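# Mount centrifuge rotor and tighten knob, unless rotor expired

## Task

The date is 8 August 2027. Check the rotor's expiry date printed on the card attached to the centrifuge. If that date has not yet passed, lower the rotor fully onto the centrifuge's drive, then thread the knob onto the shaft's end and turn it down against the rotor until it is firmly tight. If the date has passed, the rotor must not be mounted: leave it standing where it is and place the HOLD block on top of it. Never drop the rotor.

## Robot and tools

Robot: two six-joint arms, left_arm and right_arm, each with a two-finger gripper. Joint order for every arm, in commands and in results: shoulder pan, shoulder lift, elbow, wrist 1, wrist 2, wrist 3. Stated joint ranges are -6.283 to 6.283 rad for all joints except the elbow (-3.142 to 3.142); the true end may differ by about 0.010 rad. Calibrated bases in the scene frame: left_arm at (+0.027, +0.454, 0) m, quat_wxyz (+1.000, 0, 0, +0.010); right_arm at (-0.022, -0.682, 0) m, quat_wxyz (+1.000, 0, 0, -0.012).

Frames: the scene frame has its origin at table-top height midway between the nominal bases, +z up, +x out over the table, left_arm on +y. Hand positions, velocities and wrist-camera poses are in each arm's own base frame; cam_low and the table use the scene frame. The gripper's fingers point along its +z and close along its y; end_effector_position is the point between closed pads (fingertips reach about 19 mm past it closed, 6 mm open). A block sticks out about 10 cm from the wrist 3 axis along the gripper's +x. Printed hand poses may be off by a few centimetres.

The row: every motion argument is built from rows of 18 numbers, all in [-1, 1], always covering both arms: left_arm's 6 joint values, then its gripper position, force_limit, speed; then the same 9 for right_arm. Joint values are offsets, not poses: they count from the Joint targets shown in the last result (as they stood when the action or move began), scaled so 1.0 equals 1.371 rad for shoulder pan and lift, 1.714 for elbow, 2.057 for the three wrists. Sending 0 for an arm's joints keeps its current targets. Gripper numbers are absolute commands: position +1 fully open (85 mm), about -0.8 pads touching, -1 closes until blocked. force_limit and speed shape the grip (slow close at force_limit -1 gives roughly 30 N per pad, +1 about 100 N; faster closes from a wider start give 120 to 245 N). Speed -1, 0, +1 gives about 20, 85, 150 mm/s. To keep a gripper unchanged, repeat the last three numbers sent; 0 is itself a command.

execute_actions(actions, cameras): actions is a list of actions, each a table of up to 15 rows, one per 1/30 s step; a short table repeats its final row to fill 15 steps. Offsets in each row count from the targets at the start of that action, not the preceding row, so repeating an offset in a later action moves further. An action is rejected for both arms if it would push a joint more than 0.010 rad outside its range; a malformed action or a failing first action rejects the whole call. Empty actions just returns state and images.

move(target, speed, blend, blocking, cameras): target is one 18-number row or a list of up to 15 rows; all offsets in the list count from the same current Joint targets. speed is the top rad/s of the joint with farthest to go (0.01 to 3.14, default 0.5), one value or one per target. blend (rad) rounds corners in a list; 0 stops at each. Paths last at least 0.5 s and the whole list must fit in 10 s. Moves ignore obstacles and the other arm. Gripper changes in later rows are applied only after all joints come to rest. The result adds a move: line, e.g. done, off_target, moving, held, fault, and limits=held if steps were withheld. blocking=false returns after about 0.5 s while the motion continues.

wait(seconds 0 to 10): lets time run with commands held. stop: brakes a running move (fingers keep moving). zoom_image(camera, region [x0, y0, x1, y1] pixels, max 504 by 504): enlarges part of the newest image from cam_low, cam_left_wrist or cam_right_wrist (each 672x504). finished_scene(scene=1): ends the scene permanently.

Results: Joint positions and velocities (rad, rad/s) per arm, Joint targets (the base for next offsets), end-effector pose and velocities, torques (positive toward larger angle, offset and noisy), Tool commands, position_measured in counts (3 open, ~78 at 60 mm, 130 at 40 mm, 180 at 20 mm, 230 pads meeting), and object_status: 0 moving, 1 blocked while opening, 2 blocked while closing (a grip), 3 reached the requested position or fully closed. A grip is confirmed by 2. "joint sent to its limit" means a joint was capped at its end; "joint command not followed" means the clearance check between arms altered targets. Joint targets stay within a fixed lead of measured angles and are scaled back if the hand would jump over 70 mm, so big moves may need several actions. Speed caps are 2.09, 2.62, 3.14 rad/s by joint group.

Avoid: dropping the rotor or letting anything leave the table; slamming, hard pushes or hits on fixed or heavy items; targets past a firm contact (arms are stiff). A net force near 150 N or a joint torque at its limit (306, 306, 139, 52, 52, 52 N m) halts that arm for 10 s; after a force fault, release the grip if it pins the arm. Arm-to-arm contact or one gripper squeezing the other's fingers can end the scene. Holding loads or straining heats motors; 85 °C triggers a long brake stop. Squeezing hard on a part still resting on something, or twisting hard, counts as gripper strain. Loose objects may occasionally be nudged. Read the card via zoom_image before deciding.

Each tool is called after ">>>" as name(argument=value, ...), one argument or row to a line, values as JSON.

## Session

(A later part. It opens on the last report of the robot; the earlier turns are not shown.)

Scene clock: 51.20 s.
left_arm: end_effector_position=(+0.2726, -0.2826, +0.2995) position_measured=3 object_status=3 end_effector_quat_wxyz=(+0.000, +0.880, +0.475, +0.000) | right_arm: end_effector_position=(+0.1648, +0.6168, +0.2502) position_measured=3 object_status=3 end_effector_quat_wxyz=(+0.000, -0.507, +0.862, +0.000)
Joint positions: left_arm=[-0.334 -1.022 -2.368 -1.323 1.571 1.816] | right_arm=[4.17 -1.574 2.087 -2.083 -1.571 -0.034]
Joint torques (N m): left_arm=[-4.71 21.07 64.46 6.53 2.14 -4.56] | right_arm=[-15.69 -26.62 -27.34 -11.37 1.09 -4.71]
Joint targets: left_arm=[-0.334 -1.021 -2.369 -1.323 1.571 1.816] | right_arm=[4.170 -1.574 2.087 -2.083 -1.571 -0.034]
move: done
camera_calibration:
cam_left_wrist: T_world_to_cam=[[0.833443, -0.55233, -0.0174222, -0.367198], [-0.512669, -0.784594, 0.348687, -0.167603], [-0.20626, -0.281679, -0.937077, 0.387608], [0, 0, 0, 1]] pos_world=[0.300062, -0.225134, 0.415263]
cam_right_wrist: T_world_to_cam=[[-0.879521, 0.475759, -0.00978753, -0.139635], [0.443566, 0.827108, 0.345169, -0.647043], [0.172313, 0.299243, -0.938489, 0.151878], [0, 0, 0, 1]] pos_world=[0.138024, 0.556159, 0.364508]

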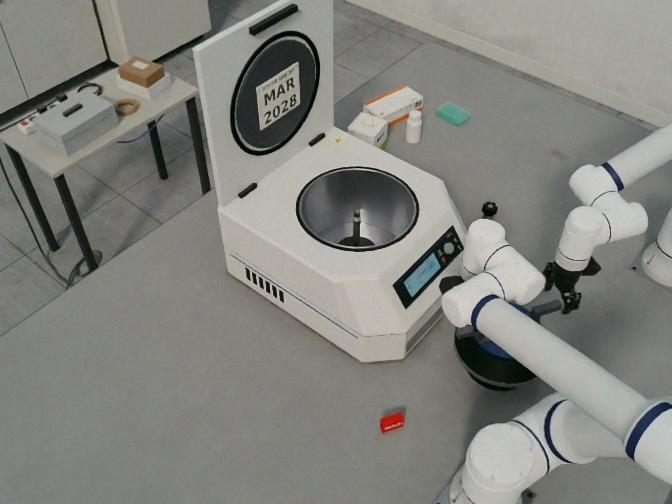

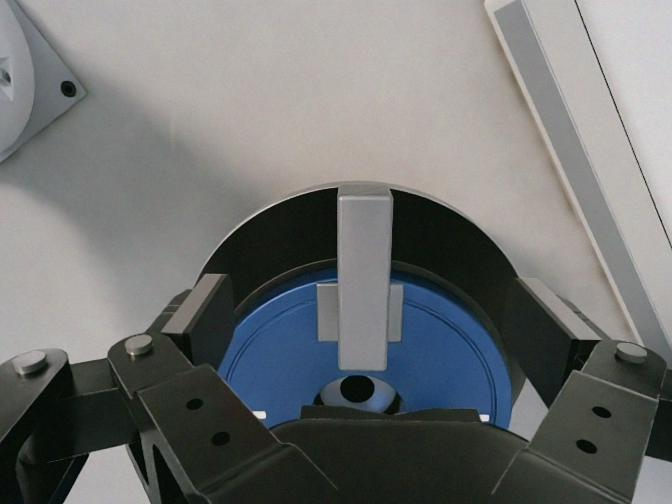

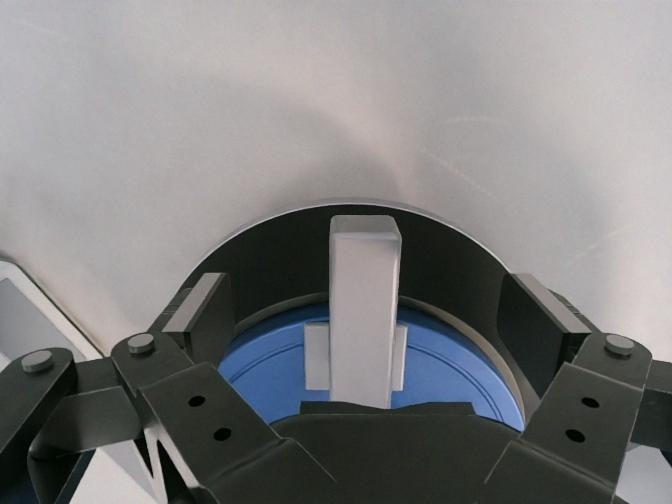

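>>> move(
  target=[-0.0096, -0.0654, -0.0803, 0.1108, 0, -0.0063, 1, 1, 1, 0.0002, 0.0379, 0.0229, -0.0447, 0, 0, 1, 1, 1],
  speed=0.3,
  cameras=["cam_left_wrist", "cam_right_wrist", "cam_low"],
)

Scene clock: 54.03 s.
left_arm: end_effector_position=(+0.2712, -0.2870, +0.2051) position_measured=3 object_status=3 end_effector_quat_wxyz=(+0.000, +0.880, +0.475, +0.000) | right_arm: end_effector_position=(+0.1670, +0.6207, +0.2054) position_measured=3 object_status=3 end_effector_quat_wxyz=(+0.000, -0.507, +0.862, +0.000)
Joint positions: left_arm=[-0.347 -1.111 -2.506 -1.095 1.571 1.803] | right_arm=[4.17 -1.523 2.126 -2.175 -1.571 -0.034]
Joint torques (N m): left_arm=[-7.8 -6.03 58.59 7.6 1.64 -4.5] | right_arm=[7.19 -28.85 -25.11 -11.6 1.08 -4.64]
Joint targets: left_arm=[-0.347 -1.111 -2.506 -1.095 1.571 1.803] | right_arm=[4.170 -1.522 2.127 -2.175 -1.571 -0.034]
move: done
camera_calibration:
cam_left_wrist: T_world_to_cam=[[0.833314, -0.552544, -0.0168255, -0.370308], [-0.513074, -0.784401, 0.348526, -0.13864], [-0.205774, -0.281799, -0.937148, 0.297471], [0, 0, 0, 1]] pos_world=[0.298662, -0.229534, 0.320863]
cam_right_wrist: T_world_to_cam=[[-0.879633, 0.475552, -0.0097619, -0.139958], [0.443267, 0.827013, 0.34578, -0.635837], [0.17251, 0.299832, -0.938265, 0.107872], [0, 0, 0, 1]] pos_world=[0.140125, 0.560059, 0.319706]

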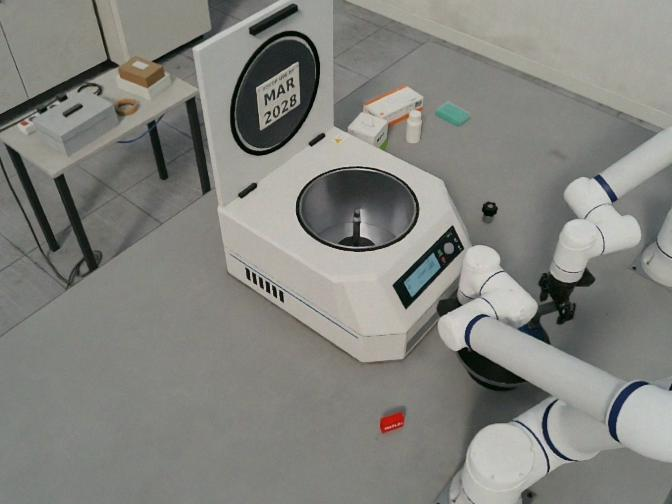

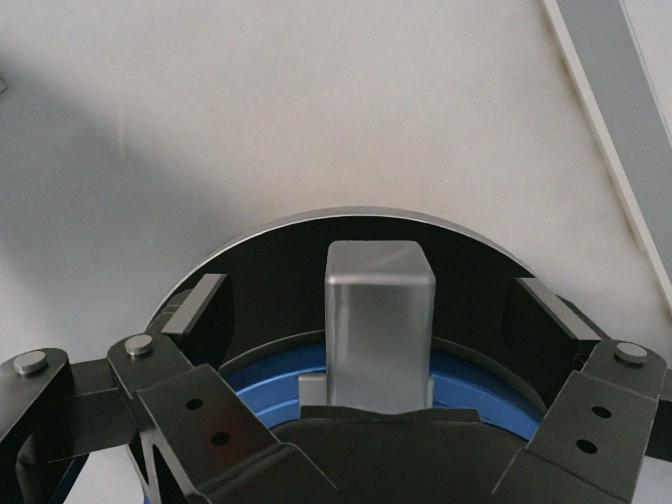

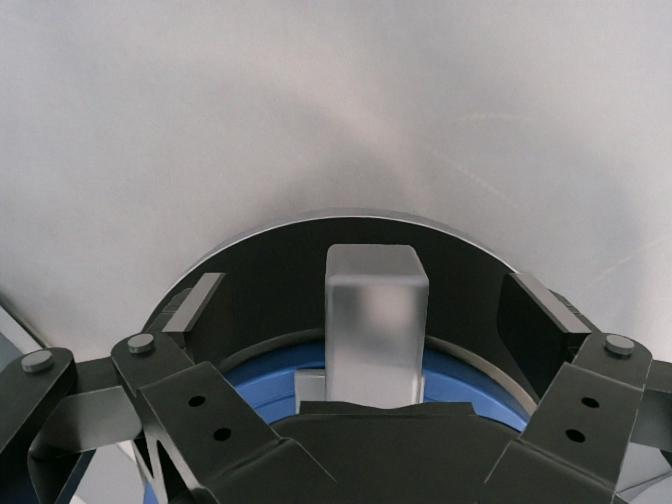

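>>> move(
  target=[0, 0, 0, 0, 0, 0, -1, 0.1, -1, 0, 0, 0, 0, 0, 0, -1, 0.1, -1],
  speed=0.3,
  cameras=["cam_left_wrist", "cam_right_wrist"],
)

Scene clock: 58.20 s.
left_arm: end_effector_position=(+0.2712, -0.2870, +0.2050) position_measured=172 object_status=0 end_effector_quat_wxyz=(+0.000, +0.880, +0.475, +0.000) | right_arm: end_effector_position=(+0.1670, +0.6207, +0.2054) position_measured=172 object_status=0 end_effector_quat_wxyz=(+0.000, -0.507, +0.862, +0.000)
Joint positions: left_arm=[-0.347 -1.111 -2.506 -1.095 1.571 1.803] | right_arm=[4.17 -1.522 2.127 -2.175 -1.571 -0.034]
Joint torques (N m): left_arm=[-4.47 -4.4 61.15 0.71 0.94 -3.05] | right_arm=[8.24 -28.61 -25.55 -9.74 1.04 -4.78]
Joint targets: left_arm=[-0.347 -1.111 -2.506 -1.095 1.571 1.803] | right_arm=[4.170 -1.522 2.127 -2.175 -1.571 -0.034]
move: done
camera_calibration:
cam_left_wrist: T_world_to_cam=[[0.833315, -0.552543, -0.0168261, -0.370309], [-0.513073, -0.784402, 0.348526, -0.138606], [-0.205774, -0.281799, -0.937148, 0.297377], [0, 0, 0, 1]] pos_world=[0.298662, -0.229534, 0.320763]
cam_right_wrist: T_world_to_cam=[[-0.879633, 0.475553, -0.00976159, -0.139959], [0.443268, 0.827013, 0.34578, -0.635802], [0.17251, 0.299832, -0.938265, 0.107779], [0, 0, 0, 1]] pos_world=[0.140125, 0.560059, 0.319606]
Images, in order (width x height): cam_left_wrist 672x504, cam_right_wrist 672x504.

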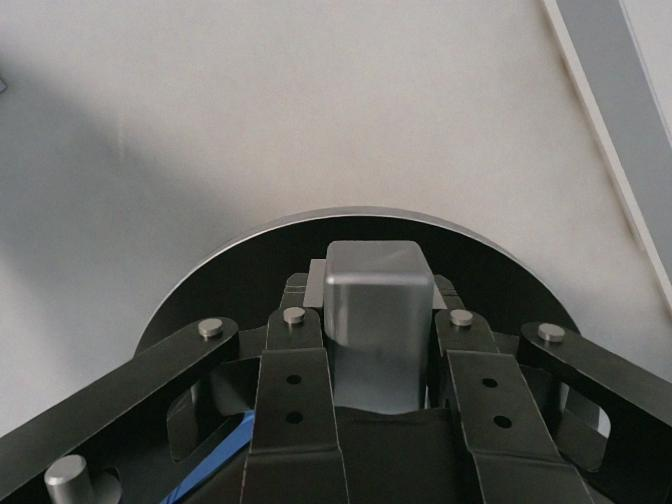

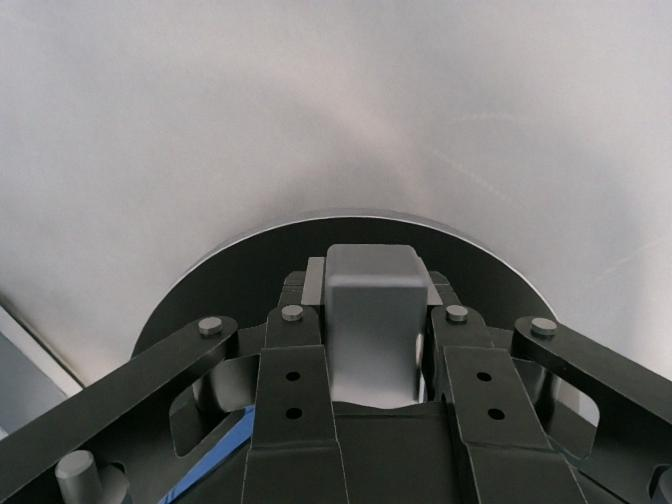

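>>> wait(
  seconds=0.6,
  cameras=[],
)

Scene clock: 58.93 s.
left_arm: end_effector_position=(+0.2712, -0.2870, +0.2050) position_measured=172 object_status=2 end_effector_quat_wxyz=(+0.000, +0.880, +0.475, +0.000) | right_arm: end_effector_position=(+0.1670, +0.6207, +0.2054) position_measured=172 object_status=2 end_effector_quat_wxyz=(+0.000, -0.507, +0.862, +0.000)
Joint positions: left_arm=[-0.347 -1.111 -2.506 -1.095 1.571 1.803] | right_arm=[4.17 -1.522 2.127 -2.175 -1.571 -0.034]
Joint torques (N m): left_arm=[-5.69 -2.88 58.97 0.78 1.03 -0.22] | right_arm=[7.56 -28.37 -26.18 -7.45 1.03 -4.59]
Joint targets: left_arm=[-0.347 -1.111 -2.506 -1.095 1.571 1.803] | right_arm=[4.170 -1.522 2.127 -2.175 -1.571 -0.034]
Tool commands: left_gripper/position=-1.0 left_gripper/force_limit=+0.1 left_gripper/speed=-1.0 right_gripper/position=-1.0 right_gripper/force_limit=+0.1 right_gripper/speed=-1.0
wait: 0.60 s; at rest by 0.03 s
No camera images: "cameras" was empty.

>>> move(
  target=[0, 0.017117, 0.01639, -0.025066, 0, 0, -1, 0.1, -1, 0, -0.015319, -0.011595, 0.019872, 0, 0, -1, 0.1, -1],
  speed=0.05,
  cameras=["cam_left_wrist", "cam_right_wrist", "cam_low"],
)

Scene clock: 63.23 s.
left_arm: end_effector_position=(+0.2711, -0.2870, +0.2249) position_measured=172 object_status=2 end_effector_quat_wxyz=(+0.000, +0.880, +0.475, +0.000) | right_arm: end_effector_position=(+0.1670, +0.6207, +0.2252) position_measured=172 object_status=2 end_effector_quat_wxyz=(+0.000, -0.507, +0.862, +0.000)
Joint positions: left_arm=[-0.347 -1.088 -2.478 -1.147 1.571 1.803] | right_arm=[4.17 -1.543 2.107 -2.135 -1.571 -0.034]
Joint torques (N m): left_arm=[13.56 36.04 121.87 5.34 4.69 3.35] | right_arm=[2.23 -67.64 -56.27 -3.21 -3.42 -4.17]
Joint targets: left_arm=[-0.347 -1.088 -2.478 -1.147 1.571 1.803] | right_arm=[4.170 -1.543 2.107 -2.135 -1.571 -0.034]
move: done
camera_calibration:
cam_left_wrist: T_world_to_cam=[[0.833314, -0.552544, -0.0168255, -0.369891], [-0.513074, -0.784401, 0.348526, -0.145592], [-0.205774, -0.281799, -0.937148, 0.316005], [0, 0, 0, 1]] pos_world=[0.298562, -0.229534, 0.340663]
cam_right_wrist: T_world_to_cam=[[-0.879633, 0.475552, -0.0097619, -0.139717], [0.443267, 0.827013, 0.34578, -0.6426], [0.17251, 0.299832, -0.938265, 0.12648], [0, 0, 0, 1]] pos_world=[0.140125, 0.559959, 0.339506]

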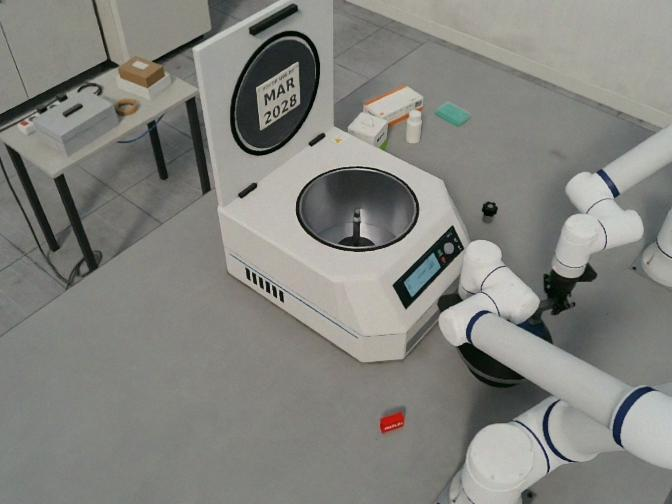

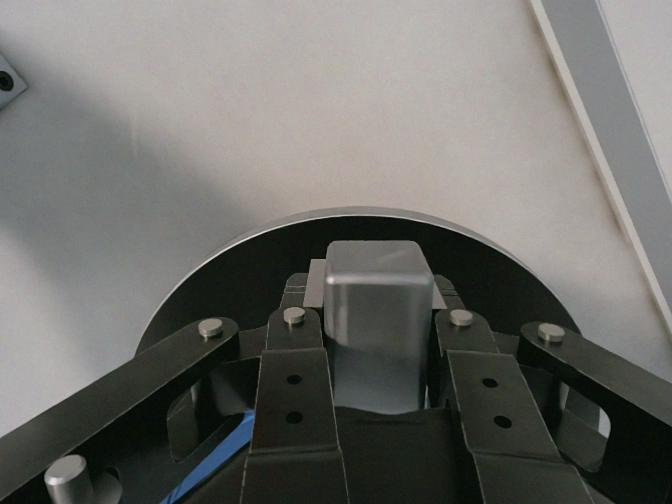

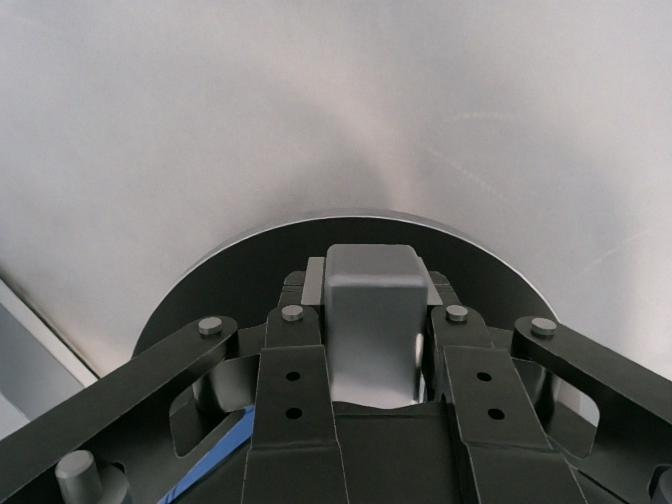

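>>> move(
  target=[
    [0, 0.030199, 0.038582, -0.052277, 0, 0, -1, 0.1, -1, 0, -0.030357, -0.02837, 0.043872, 0, 0, -1, 0.1, -1],
    [0, 0.052396, 0.083852, -0.104792, 0, 0, -1, 0.1, -1, 0, -0.057596, -0.063415, 0.091228, 0, 0, -1, 0.1, -1],
    [0, 0.064941, 0.131361, -0.15274, 0, 0, -1, 0.1, -1, 0, -0.078319, -0.101984, 0.137179, 0, 0, -1, 0.1, -1],
    [0, 0.069658, 0.18096, -0.197212, 0, 0, -1, 0.1, -1, 0, -0.092893, -0.143967, 0.181874, 0, 0, -1, 0.1, -1],
  ],
  speed=0.15,
  blend=0.03,
)

Scene clock: 72.33 s.
left_arm: end_effector_position=(+0.2710, -0.2870, +0.4196) position_measured=172 object_status=2 end_effector_quat_wxyz=(+0.000, +0.880, +0.475, +0.000) | right_arm: end_effector_position=(+0.1669, +0.6205, +0.4200) position_measured=172 object_status=2 end_effector_quat_wxyz=(+0.000, -0.507, +0.862, +0.000)
Joint positions: left_arm=[-0.347 -0.992 -2.168 -1.552 1.571 1.803] | right_arm=[4.17 -1.671 1.86 -1.761 -1.571 -0.034]
Joint torques (N m): left_arm=[16.37 34.21 135.82 5.37 2.21 3.27] | right_arm=[-1.7 -66.19 -64.07 0.55 1.54 -2.9]
Joint targets: left_arm=[-0.347 -0.992 -2.168 -1.552 1.571 1.803] | right_arm=[4.170 -1.671 1.860 -1.760 -1.571 -0.034]
move: done
camera_calibration:
cam_left_wrist: T_world_to_cam=[[0.833315, -0.552543, -0.0168261, -0.366477], [-0.513073, -0.784402, 0.348526, -0.213424], [-0.205774, -0.281799, -0.937148, 0.498476], [0, 0, 0, 1]] pos_world=[0.298462, -0.229434, 0.535363]
cam_right_wrist: T_world_to_cam=[[-0.879634, 0.475548, -0.0098588, -0.137803], [0.443221, 0.827007, 0.345854, -0.709826], [0.172624, 0.299856, -0.938236, 0.309163], [0, 0, 0, 1]] pos_world=[0.140025, 0.559859, 0.534206]

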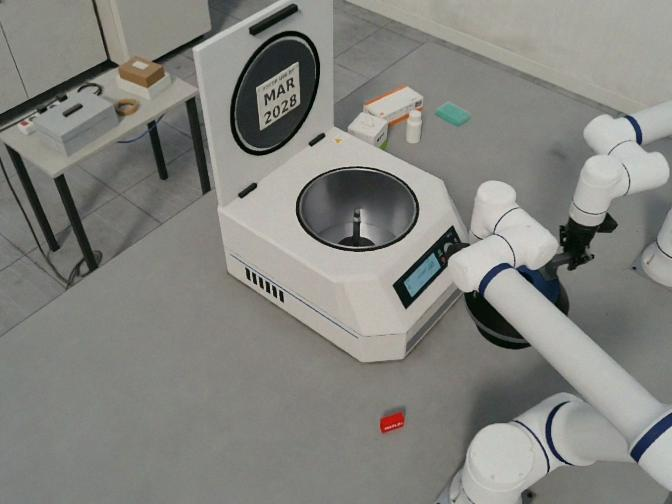

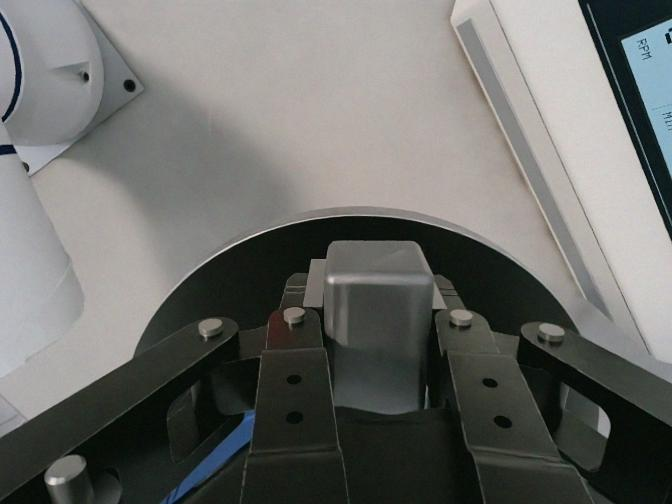

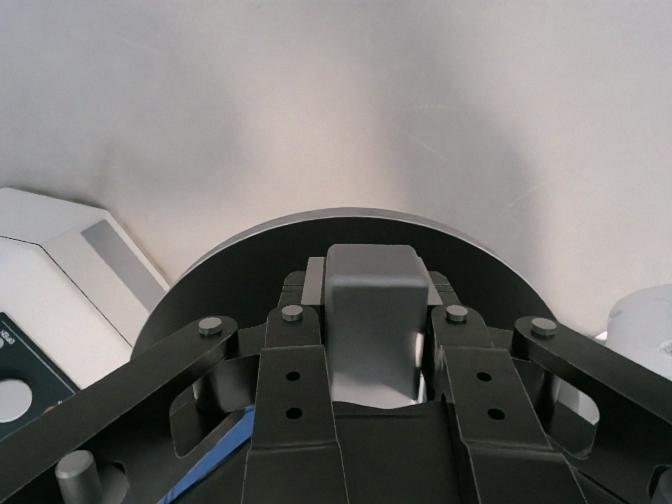

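>>> move(
  target=[
    [0.017014, -0.047271, 0.067754, -0.024951, 0, 0.028802, -1, 0.1, -1, -0.027967, 0.005398, -0.055464, 0.042618, 0, -0.001178, -1, 0.1, -1],
    [0.03504, -0.110713, 0.144869, -0.046922, 0, 0.064099, -1, 0.1, -1, -0.063311, 0.022651, -0.119218, 0.084242, 0, -0.001453, -1, 0.1, -1],
    [0.051955, -0.186961, 0.212511, -0.052466, 0, 0.104475, -1, 0.1, -1, -0.104129, 0.052585, -0.172564, 0.108741, 0, 0.000444, -1, 0.1, -1],
    [0.066622, -0.275016, 0.273477, -0.044576, 0, 0.149175, -1, 0.1, -1, -0.148339, 0.093715, -0.215715, 0.117283, 0, 0.005902, -1, 0.1, -1],
    [0.077157, -0.361988, 0.332374, -0.035685, 0, 0.19112, -1, 0.1, -1, -0.187661, 0.13956, -0.254766, 0.119267, 0, 0.014617, -1, 0.1, -1],
    [0.084875, -0.449215, 0.400353, -0.034191, 0, 0.231188, -1, 0.1, -1, -0.22254, 0.190385, -0.300942, 0.123868, 0, 0.026294, -1, 0.1, -1],
  ],
  speed=0.22,
  blend=0.03,
)

Scene clock: 80.93 s.
left_arm: end_effector_position=(+0.6515, -0.3357, +0.5595) position_measured=172 object_status=2 end_effector_quat_wxyz=(+0.000, +0.951, +0.311, +0.000) | right_arm: end_effector_position=(+0.4722, +0.6535, +0.5600) position_measured=172 object_status=2 end_effector_quat_wxyz=(+0.000, -0.345, +0.939, +0.000)
Joint positions: left_arm=[-0.231 -1.608 -1.482 -1.623 1.571 2.279] | right_arm=[3.865 -1.41 1.344 -1.506 -1.571 0.02]
Joint torques (N m): left_arm=[48.05 77.19 138.07 14.74 3.81 4.38] | right_arm=[-9.07 -72.18 -65 4.4 -1.12 2.84]
Joint targets: left_arm=[-0.231 -1.608 -1.482 -1.623 1.571 2.279] | right_arm=[3.865 -1.410 1.344 -1.506 -1.571 0.020]
move: done
camera_calibration:
cam_left_wrist: T_world_to_cam=[[0.585989, -0.810145, -0.0167756, -0.63353], [-0.755983, -0.554031, 0.348625, 0.130315], [-0.291731, -0.191609, -0.937112, 0.780399], [0, 0, 0, 1]] pos_world=[0.697424, -0.291522, 0.675263]
cam_right_wrist: T_world_to_cam=[[-0.656299, 0.754438, -0.00972355, -0.171344], [0.705691, 0.618351, 0.345895, -0.908459], [0.266969, 0.220149, -0.938223, 0.385559], [0, 0, 0, 1]] pos_world=[0.425706, 0.606134, 0.674306]

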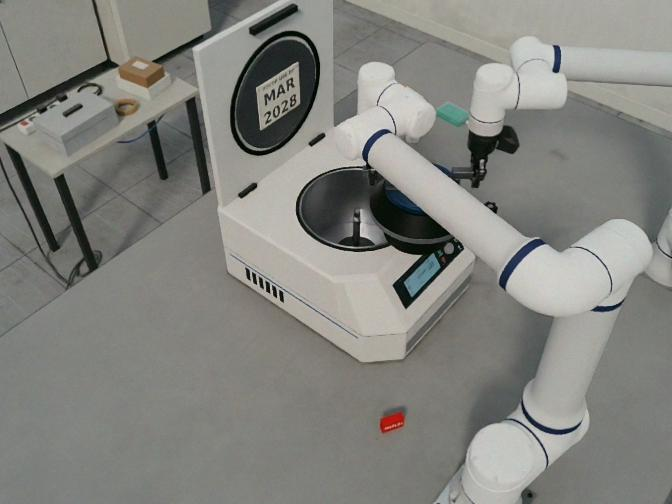

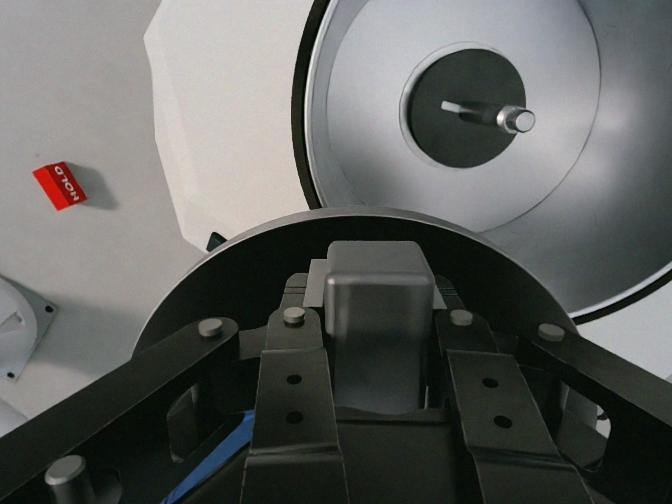

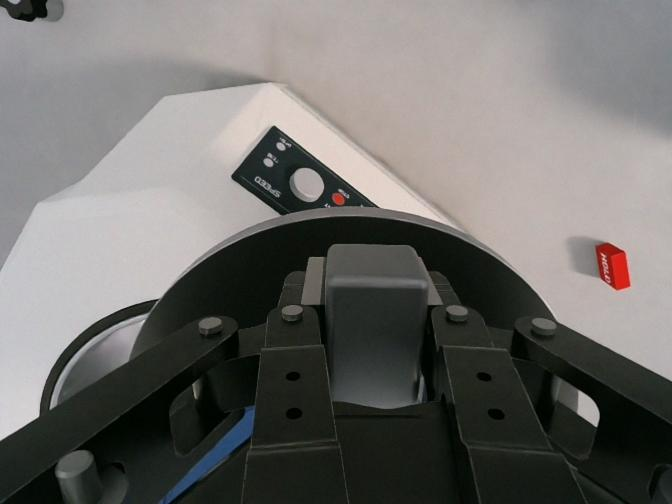

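>>> zoom_image(
  camera="cam_left_wrist",
  region=[400, 40, 560, 200],
)

>>> zoom_image(
  camera="cam_low",
  region=[330, 140, 490, 280],
)

Scaled by 3.150.

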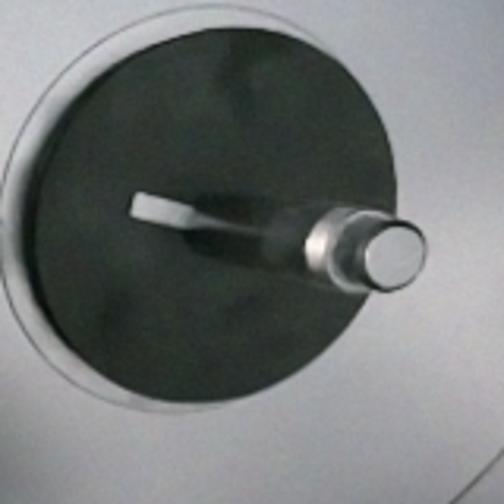

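Scaled by 3.150.

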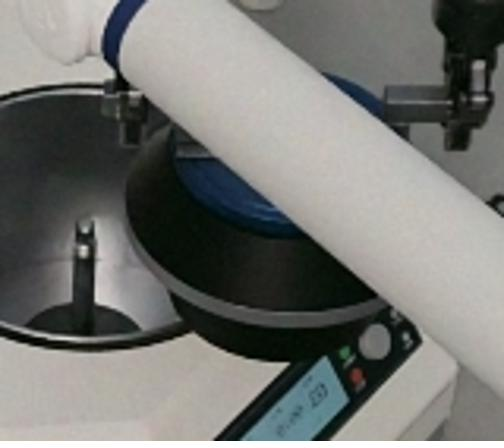

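>>> move(
  target=[
    [0.005736, -0.088318, 0.077939, -0.006079, 0, 0.038746, -1, 0.1, -1, -0.030918, 0.055847, -0.054206, 0.007945, 0, 0.014317, -1, 0.1, -1],
    [0.010037, -0.17934, 0.167772, -0.020266, 0, 0.076536, -1, 0.1, -1, -0.058352, 0.117196, -0.117892, 0.020122, 0, 0.030955, -1, 0.1, -1],
    [0.012552, -0.251066, 0.245243, -0.037013, 0, 0.104406, -1, 0.1, -1, -0.076909, 0.167506, -0.17331, 0.032768, 0, 0.04478, -1, 0.1, -1],
    [0.014171, -0.310384, 0.313683, -0.054505, 0, 0.125856, -1, 0.1, -1, -0.090273, 0.209829, -0.222129, 0.045237, 0, 0.056245, -1, 0.1, -1],
  ],
  speed=0.2,
  blend=0.03,
)

Scene clock: 87.60 s.
left_arm: end_effector_position=(+0.8973, -0.3744, +0.5588) position_measured=172 object_status=2 end_effector_quat_wxyz=(+0.000, +0.981, +0.195, +0.000) | right_arm: end_effector_position=(+0.6833, +0.6817, +0.5598) position_measured=172 object_status=2 end_effector_quat_wxyz=(+0.000, -0.230, +0.973, +0.000)
Joint positions: left_arm=[-0.212 -2.034 -0.944 -1.735 1.571 2.538] | right_arm=[3.741 -1.122 0.963 -1.413 -1.571 0.135]
Joint torques (N m): left_arm=[75.93 116.6 143.52 17.78 8.79 4.67] | right_arm=[1.75 -106.55 -61.84 15.66 3.3 3.12]
Joint targets: left_arm=[-0.212 -2.034 -0.944 -1.735 1.571 2.538] | right_arm=[3.741 -1.122 0.963 -1.412 -1.571 0.135]
move: done
camera_calibration:
cam_left_wrist: T_world_to_cam=[[0.377073, -0.926033, -0.0166905, -0.664913], [-0.865851, -0.358851, 0.348608, 0.466654], [-0.328812, -0.116999, -0.93712, 0.905263], [0, 0, 0, 1]] pos_world=[0.952435, -0.342357, 0.674563]
cam_right_wrist: T_world_to_cam=[[-0.45862, 0.888579, -0.00971429, -0.280578], [0.832222, 0.433314, 0.345898, -1.03512], [0.311567, 0.150551, -0.938222, 0.339776], [0, 0, 0, 1]] pos_world=[0.626909, 0.646694, 0.674106]

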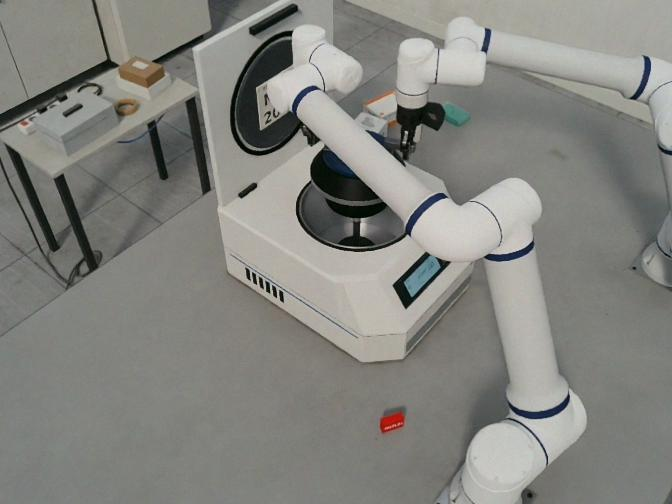

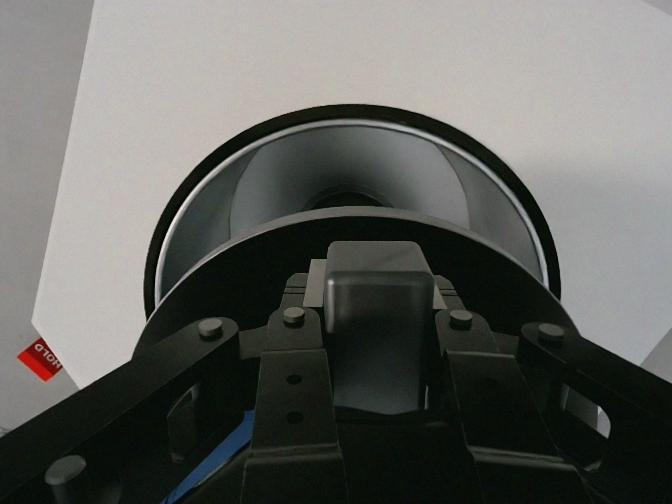

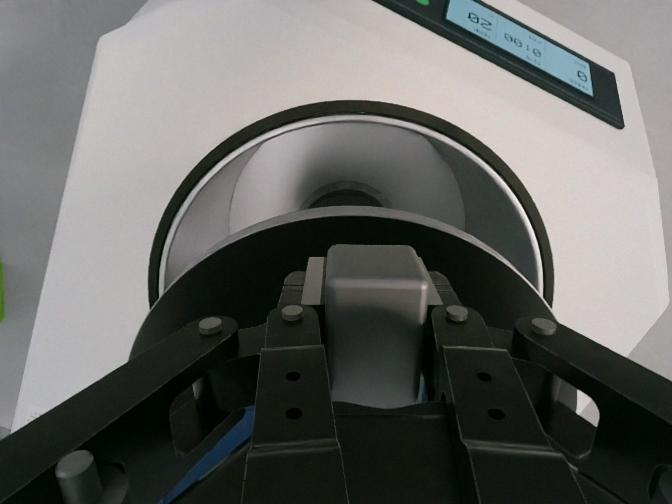

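>>> zoom_image(
  camera="cam_low",
  region=[290, 120, 430, 260],
)

>>> zoom_image(
  camera="cam_left_wrist",
  region=[130, 90, 590, 340],
)

>>> zoom_image(
  camera="cam_right_wrist",
  region=[130, 90, 590, 340],
)

Scaled by 3.600.

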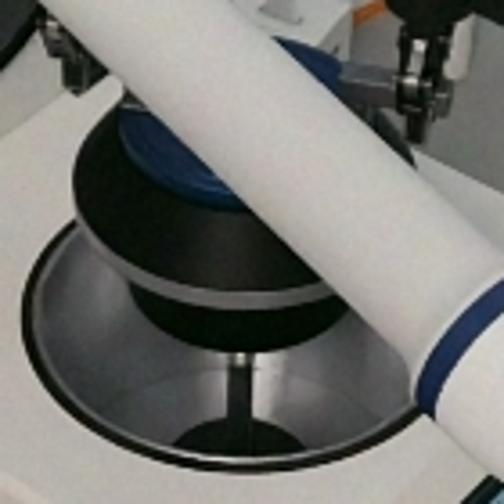

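Scaled by 1.096.

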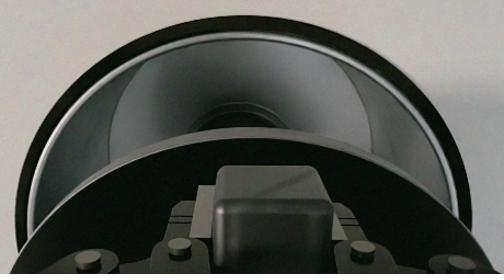

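Scaled by 1.096.

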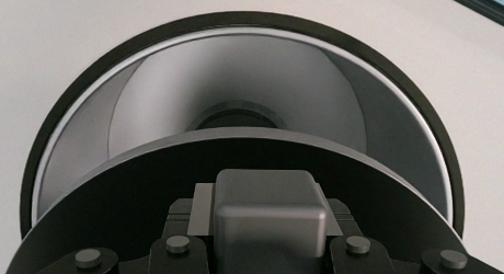

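>>> zoom_image(
  camera="cam_left_wrist",
  region=[140, 200, 240, 300],
)

>>> zoom_image(
  camera="cam_left_wrist",
  region=[480, 200, 580, 300],
)

>>> zoom_image(
  camera="cam_left_wrist",
  region=[300, 90, 420, 220],
)

>>> zoom_image(
  camera="cam_right_wrist",
  region=[140, 200, 240, 300],
)

>>> zoom_image(
  camera="cam_right_wrist",
  region=[480, 200, 580, 300],
)

>>> zoom_image(
  camera="cam_right_wrist",
  region=[290, 90, 410, 220],
)

Scaled by 5.040.

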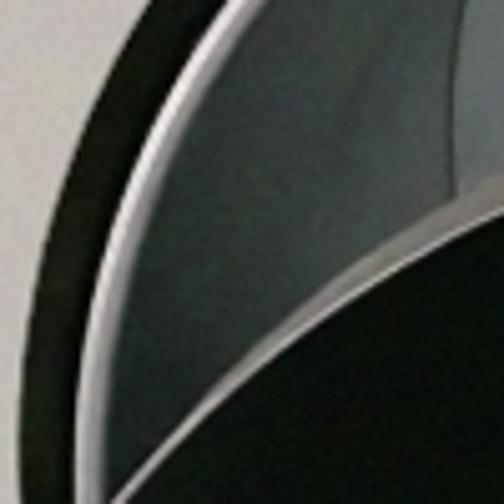

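Scaled by 5.040.

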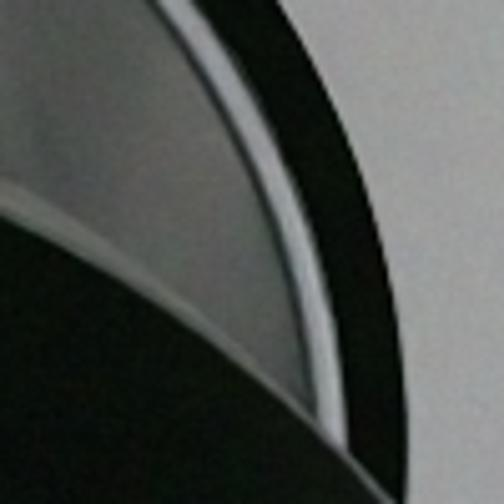

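Scaled by 3.877.

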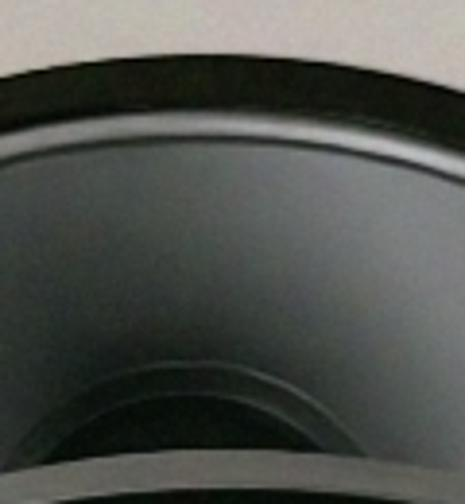

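Scaled by 5.040.

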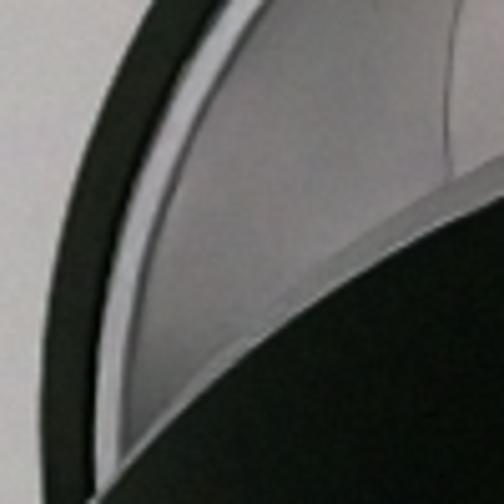

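Scaled by 5.040.

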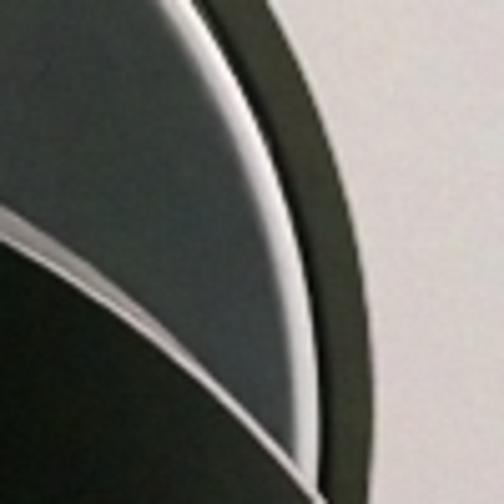

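Scaled by 3.877.

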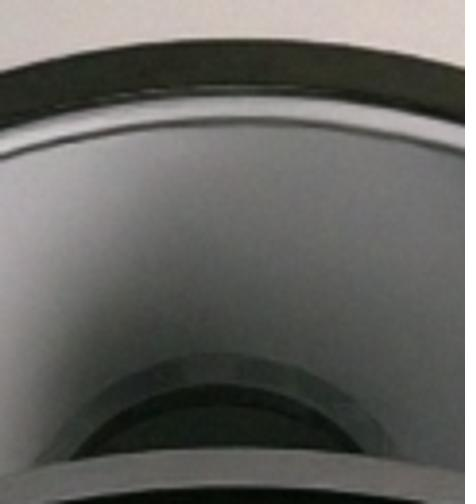

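>>> move(
  target=[-0.000653, 0.001559, -0.001851, 0.000503, 0, -0.000435, -1, 0.1, -1, 0, 0, 0, 0, 0, 0, -1, 0.1, -1],
  speed=0.05,
  cameras=[],
)

Scene clock: 92.73 s.
left_arm: end_effector_position=(+0.8962, -0.3748, +0.5587) position_measured=172 object_status=2 end_effector_quat_wxyz=(+0.000, +0.981, +0.195, +0.000) | right_arm: end_effector_position=(+0.6833, +0.6817, +0.5598) position_measured=172 object_status=2 end_effector_quat_wxyz=(+0.000, -0.230, +0.973, +0.000)
Joint positions: left_arm=[-0.212 -2.032 -0.947 -1.734 1.571 2.537] | right_arm=[3.741 -1.122 0.963 -1.412 -1.571 0.135]
Joint torques (N m): left_arm=[12.65 165.83 106.39 13.97 4.81 -4.55] | right_arm=[2.47 -108.91 -61.83 -3.61 2.52 3.13]
Joint targets: left_arm=[-0.212 -2.032 -0.947 -1.734 1.571 2.537] | right_arm=[3.741 -1.122 0.963 -1.412 -1.571 0.135]
move: done
No camera images: "cameras" was empty.

>>> execute_actions(
  actions=[],
)

Scene clock: 94.77 s.
left_arm: end_effector_position=(+0.8960, -0.3749, +0.5588) position_measured=172 object_status=2 end_effector_quat_wxyz=(+0.000, +0.981, +0.195, +0.000) | right_arm: end_effector_position=(+0.6833, +0.6817, +0.5598) position_measured=172 object_status=2 end_effector_quat_wxyz=(+0.000, -0.230, +0.973, +0.000)
Joint positions: left_arm=[-0.212 -2.032 -0.947 -1.734 1.571 2.537] | right_arm=[3.741 -1.122 0.963 -1.412 -1.571 0.135]
Joint velocities: within noise
Joint torques (N m): left_arm=[4.87 165.66 107.34 8.33 0.28 -4.71] | right_arm=[2.15 -107.66 -62.13 -12.21 -1.77 2.99]
Motor temperatures (°C): left_arm=[33 33 32 30 37 32] | right_arm=[33 31 29 38 30 38]
Joint targets: left_arm=[-0.212 -2.032 -0.947 -1.734 1.571 2.537] | right_arm=[3.741 -1.122 0.963 -1.412 -1.571 0.135]
Tool commands: left_gripper/position=-1.0 left_gripper/force_limit=+0.1 left_gripper/speed=-1.0 right_gripper/position=-1.0 right_gripper/force_limit=+0.1 right_gripper/speed=-1.0
camera_calibration:
cam_left_wrist: T_world_to_cam=[[0.377043, -0.926044, -0.0167773, -0.664802], [-0.865863, -0.358855, 0.348574, 0.465381], [-0.328816, -0.116901, -0.937131, 0.904822], [0, 0, 0, 1]] pos_world=[0.951135, -0.342857, 0.674563]
cam_right_wrist: T_world_to_cam=[[-0.458546, 0.888618, -0.00968236, -0.280625], [0.832263, 0.433234, 0.345899, -1.03518], [0.311567, 0.150552, -0.938222, 0.339744], [0, 0, 0, 1]] pos_world=[0.627009, 0.646695, 0.674106]

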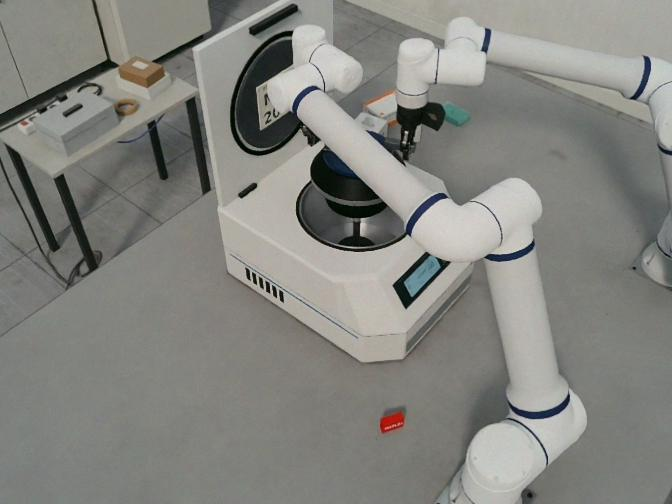

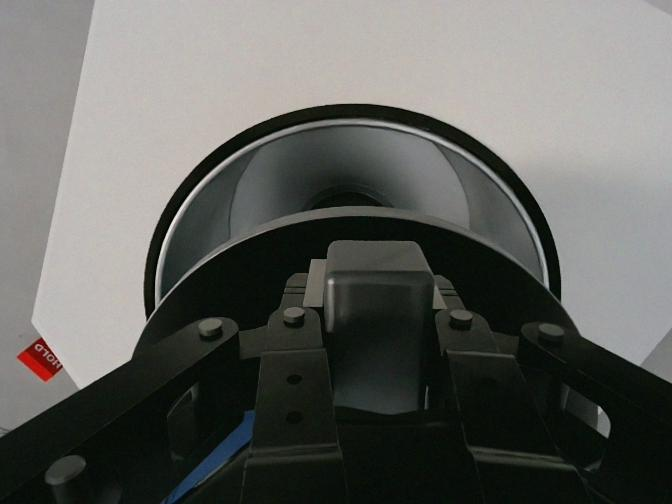

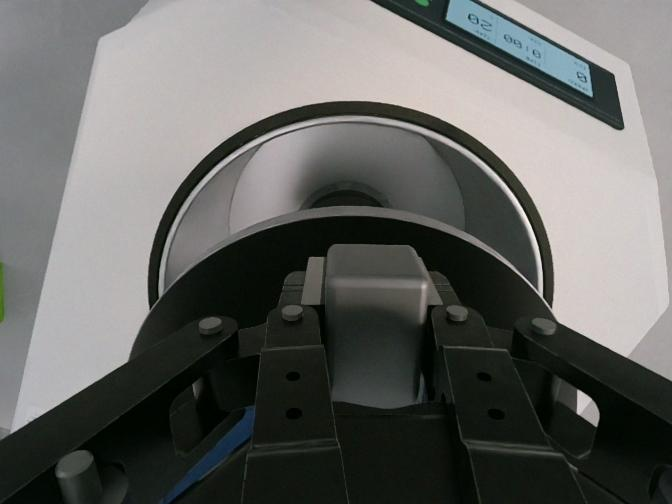

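>>> zoom_image(
  camera="cam_low",
  region=[270, 120, 450, 255],
)

>>> zoom_image(
  camera="cam_left_wrist",
  region=[120, 90, 600, 450],
)

>>> zoom_image(
  camera="cam_right_wrist",
  region=[120, 90, 600, 450],
)

Scaled by 2.800.

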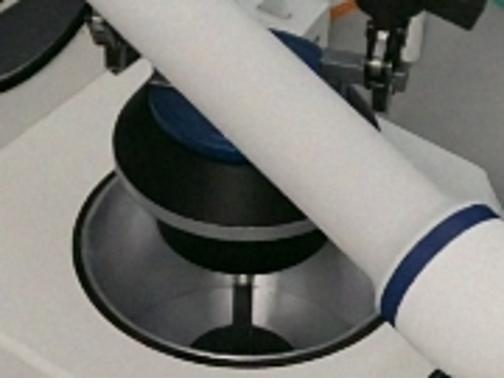

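Scaled by 1.050.

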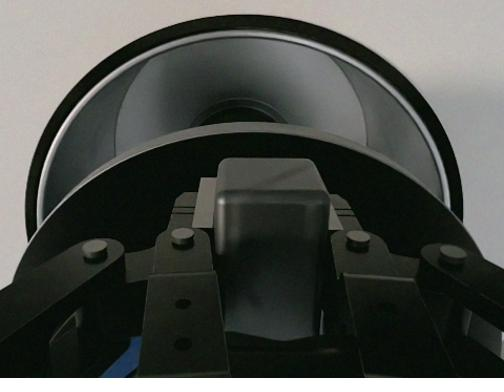

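Scaled by 1.050.

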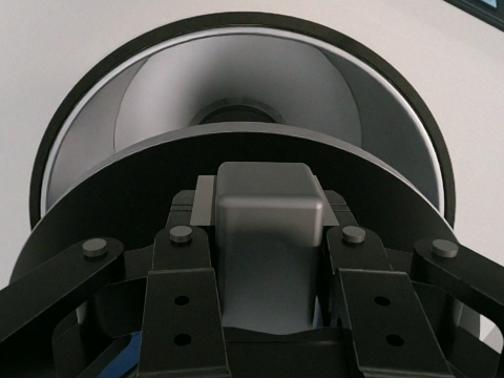

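>>> move(
  target=[
    [0.000601, 0.007657, -0.039951, 0.028187, 0, 0.000401, -1, 0.1, -1, 0.001051, -0.005664, 0.037546, -0.027510, 0, 0.000701, -1, 0.1, -1],
    [0.000601, 0.010834, -0.074380, 0.054756, 0, 0.000401, -1, 0.1, -1, 0.001051, -0.008722, 0.071814, -0.054026, 0, 0.000701, -1, 0.1, -1],
  ],
  speed=0.08,
  blend=0.03,
)

Scene clock: 99.57 s.
left_arm: end_effector_position=(+0.8950, -0.3739, +0.4990) position_measured=172 object_status=2 end_effector_quat_wxyz=(+0.000, +0.981, +0.195, +0.000) | right_arm: end_effector_position=(+0.6823, +0.6827, +0.5000) position_measured=172 object_status=2 end_effector_quat_wxyz=(+0.000, -0.230, +0.973, +0.000)
Joint positions: left_arm=[-0.212 -2.017 -1.074 -1.621 1.571 2.538] | right_arm=[3.742 -1.134 1.086 -1.523 -1.571 0.137]
Joint torques (N m): left_arm=[22.37 169.77 108.01 10.9 0.04 4.27] | right_arm=[11.48 -112.54 -51.88 -16.4 -1.62 3.35]
Joint targets: left_arm=[-0.212 -2.017 -1.074 -1.621 1.571 2.538] | right_arm=[3.742 -1.134 1.086 -1.524 -1.571 0.137]
move: done; blend cut to 0.0295 rad at target 1
camera_calibration:
cam_left_wrist: T_world_to_cam=[[0.377056, -0.926039, -0.0167419, -0.664497], [-0.865891, -0.358866, 0.348493, 0.485705], [-0.328727, -0.116905, -0.937162, 0.848469], [0, 0, 0, 1]] pos_world=[0.950035, -0.341857, 0.614763]
cam_right_wrist: T_world_to_cam=[[-0.458546, 0.888618, -0.00968236, -0.282597], [0.832263, 0.433234, 0.345899, -1.01401], [0.311567, 0.150552, -0.938222, 0.283831], [0, 0, 0, 1]] pos_world=[0.625909, 0.647695, 0.614306]

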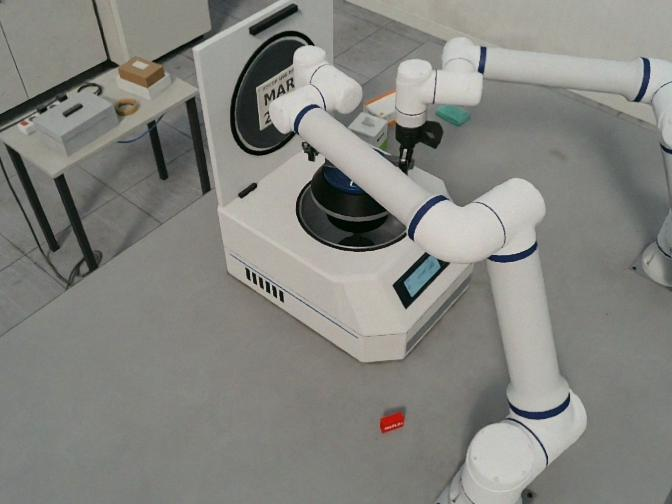

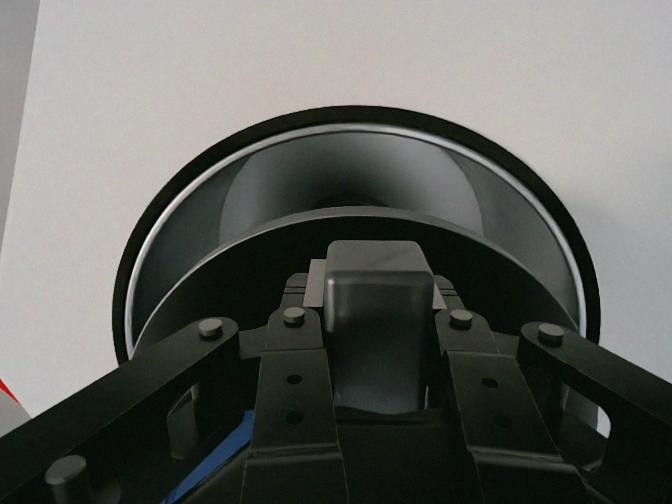

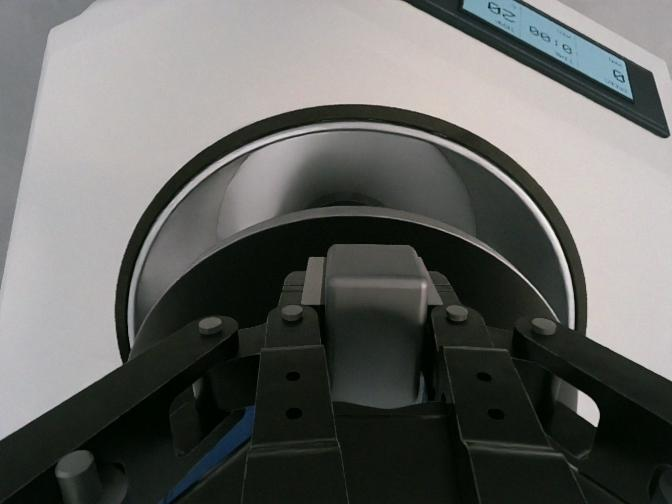

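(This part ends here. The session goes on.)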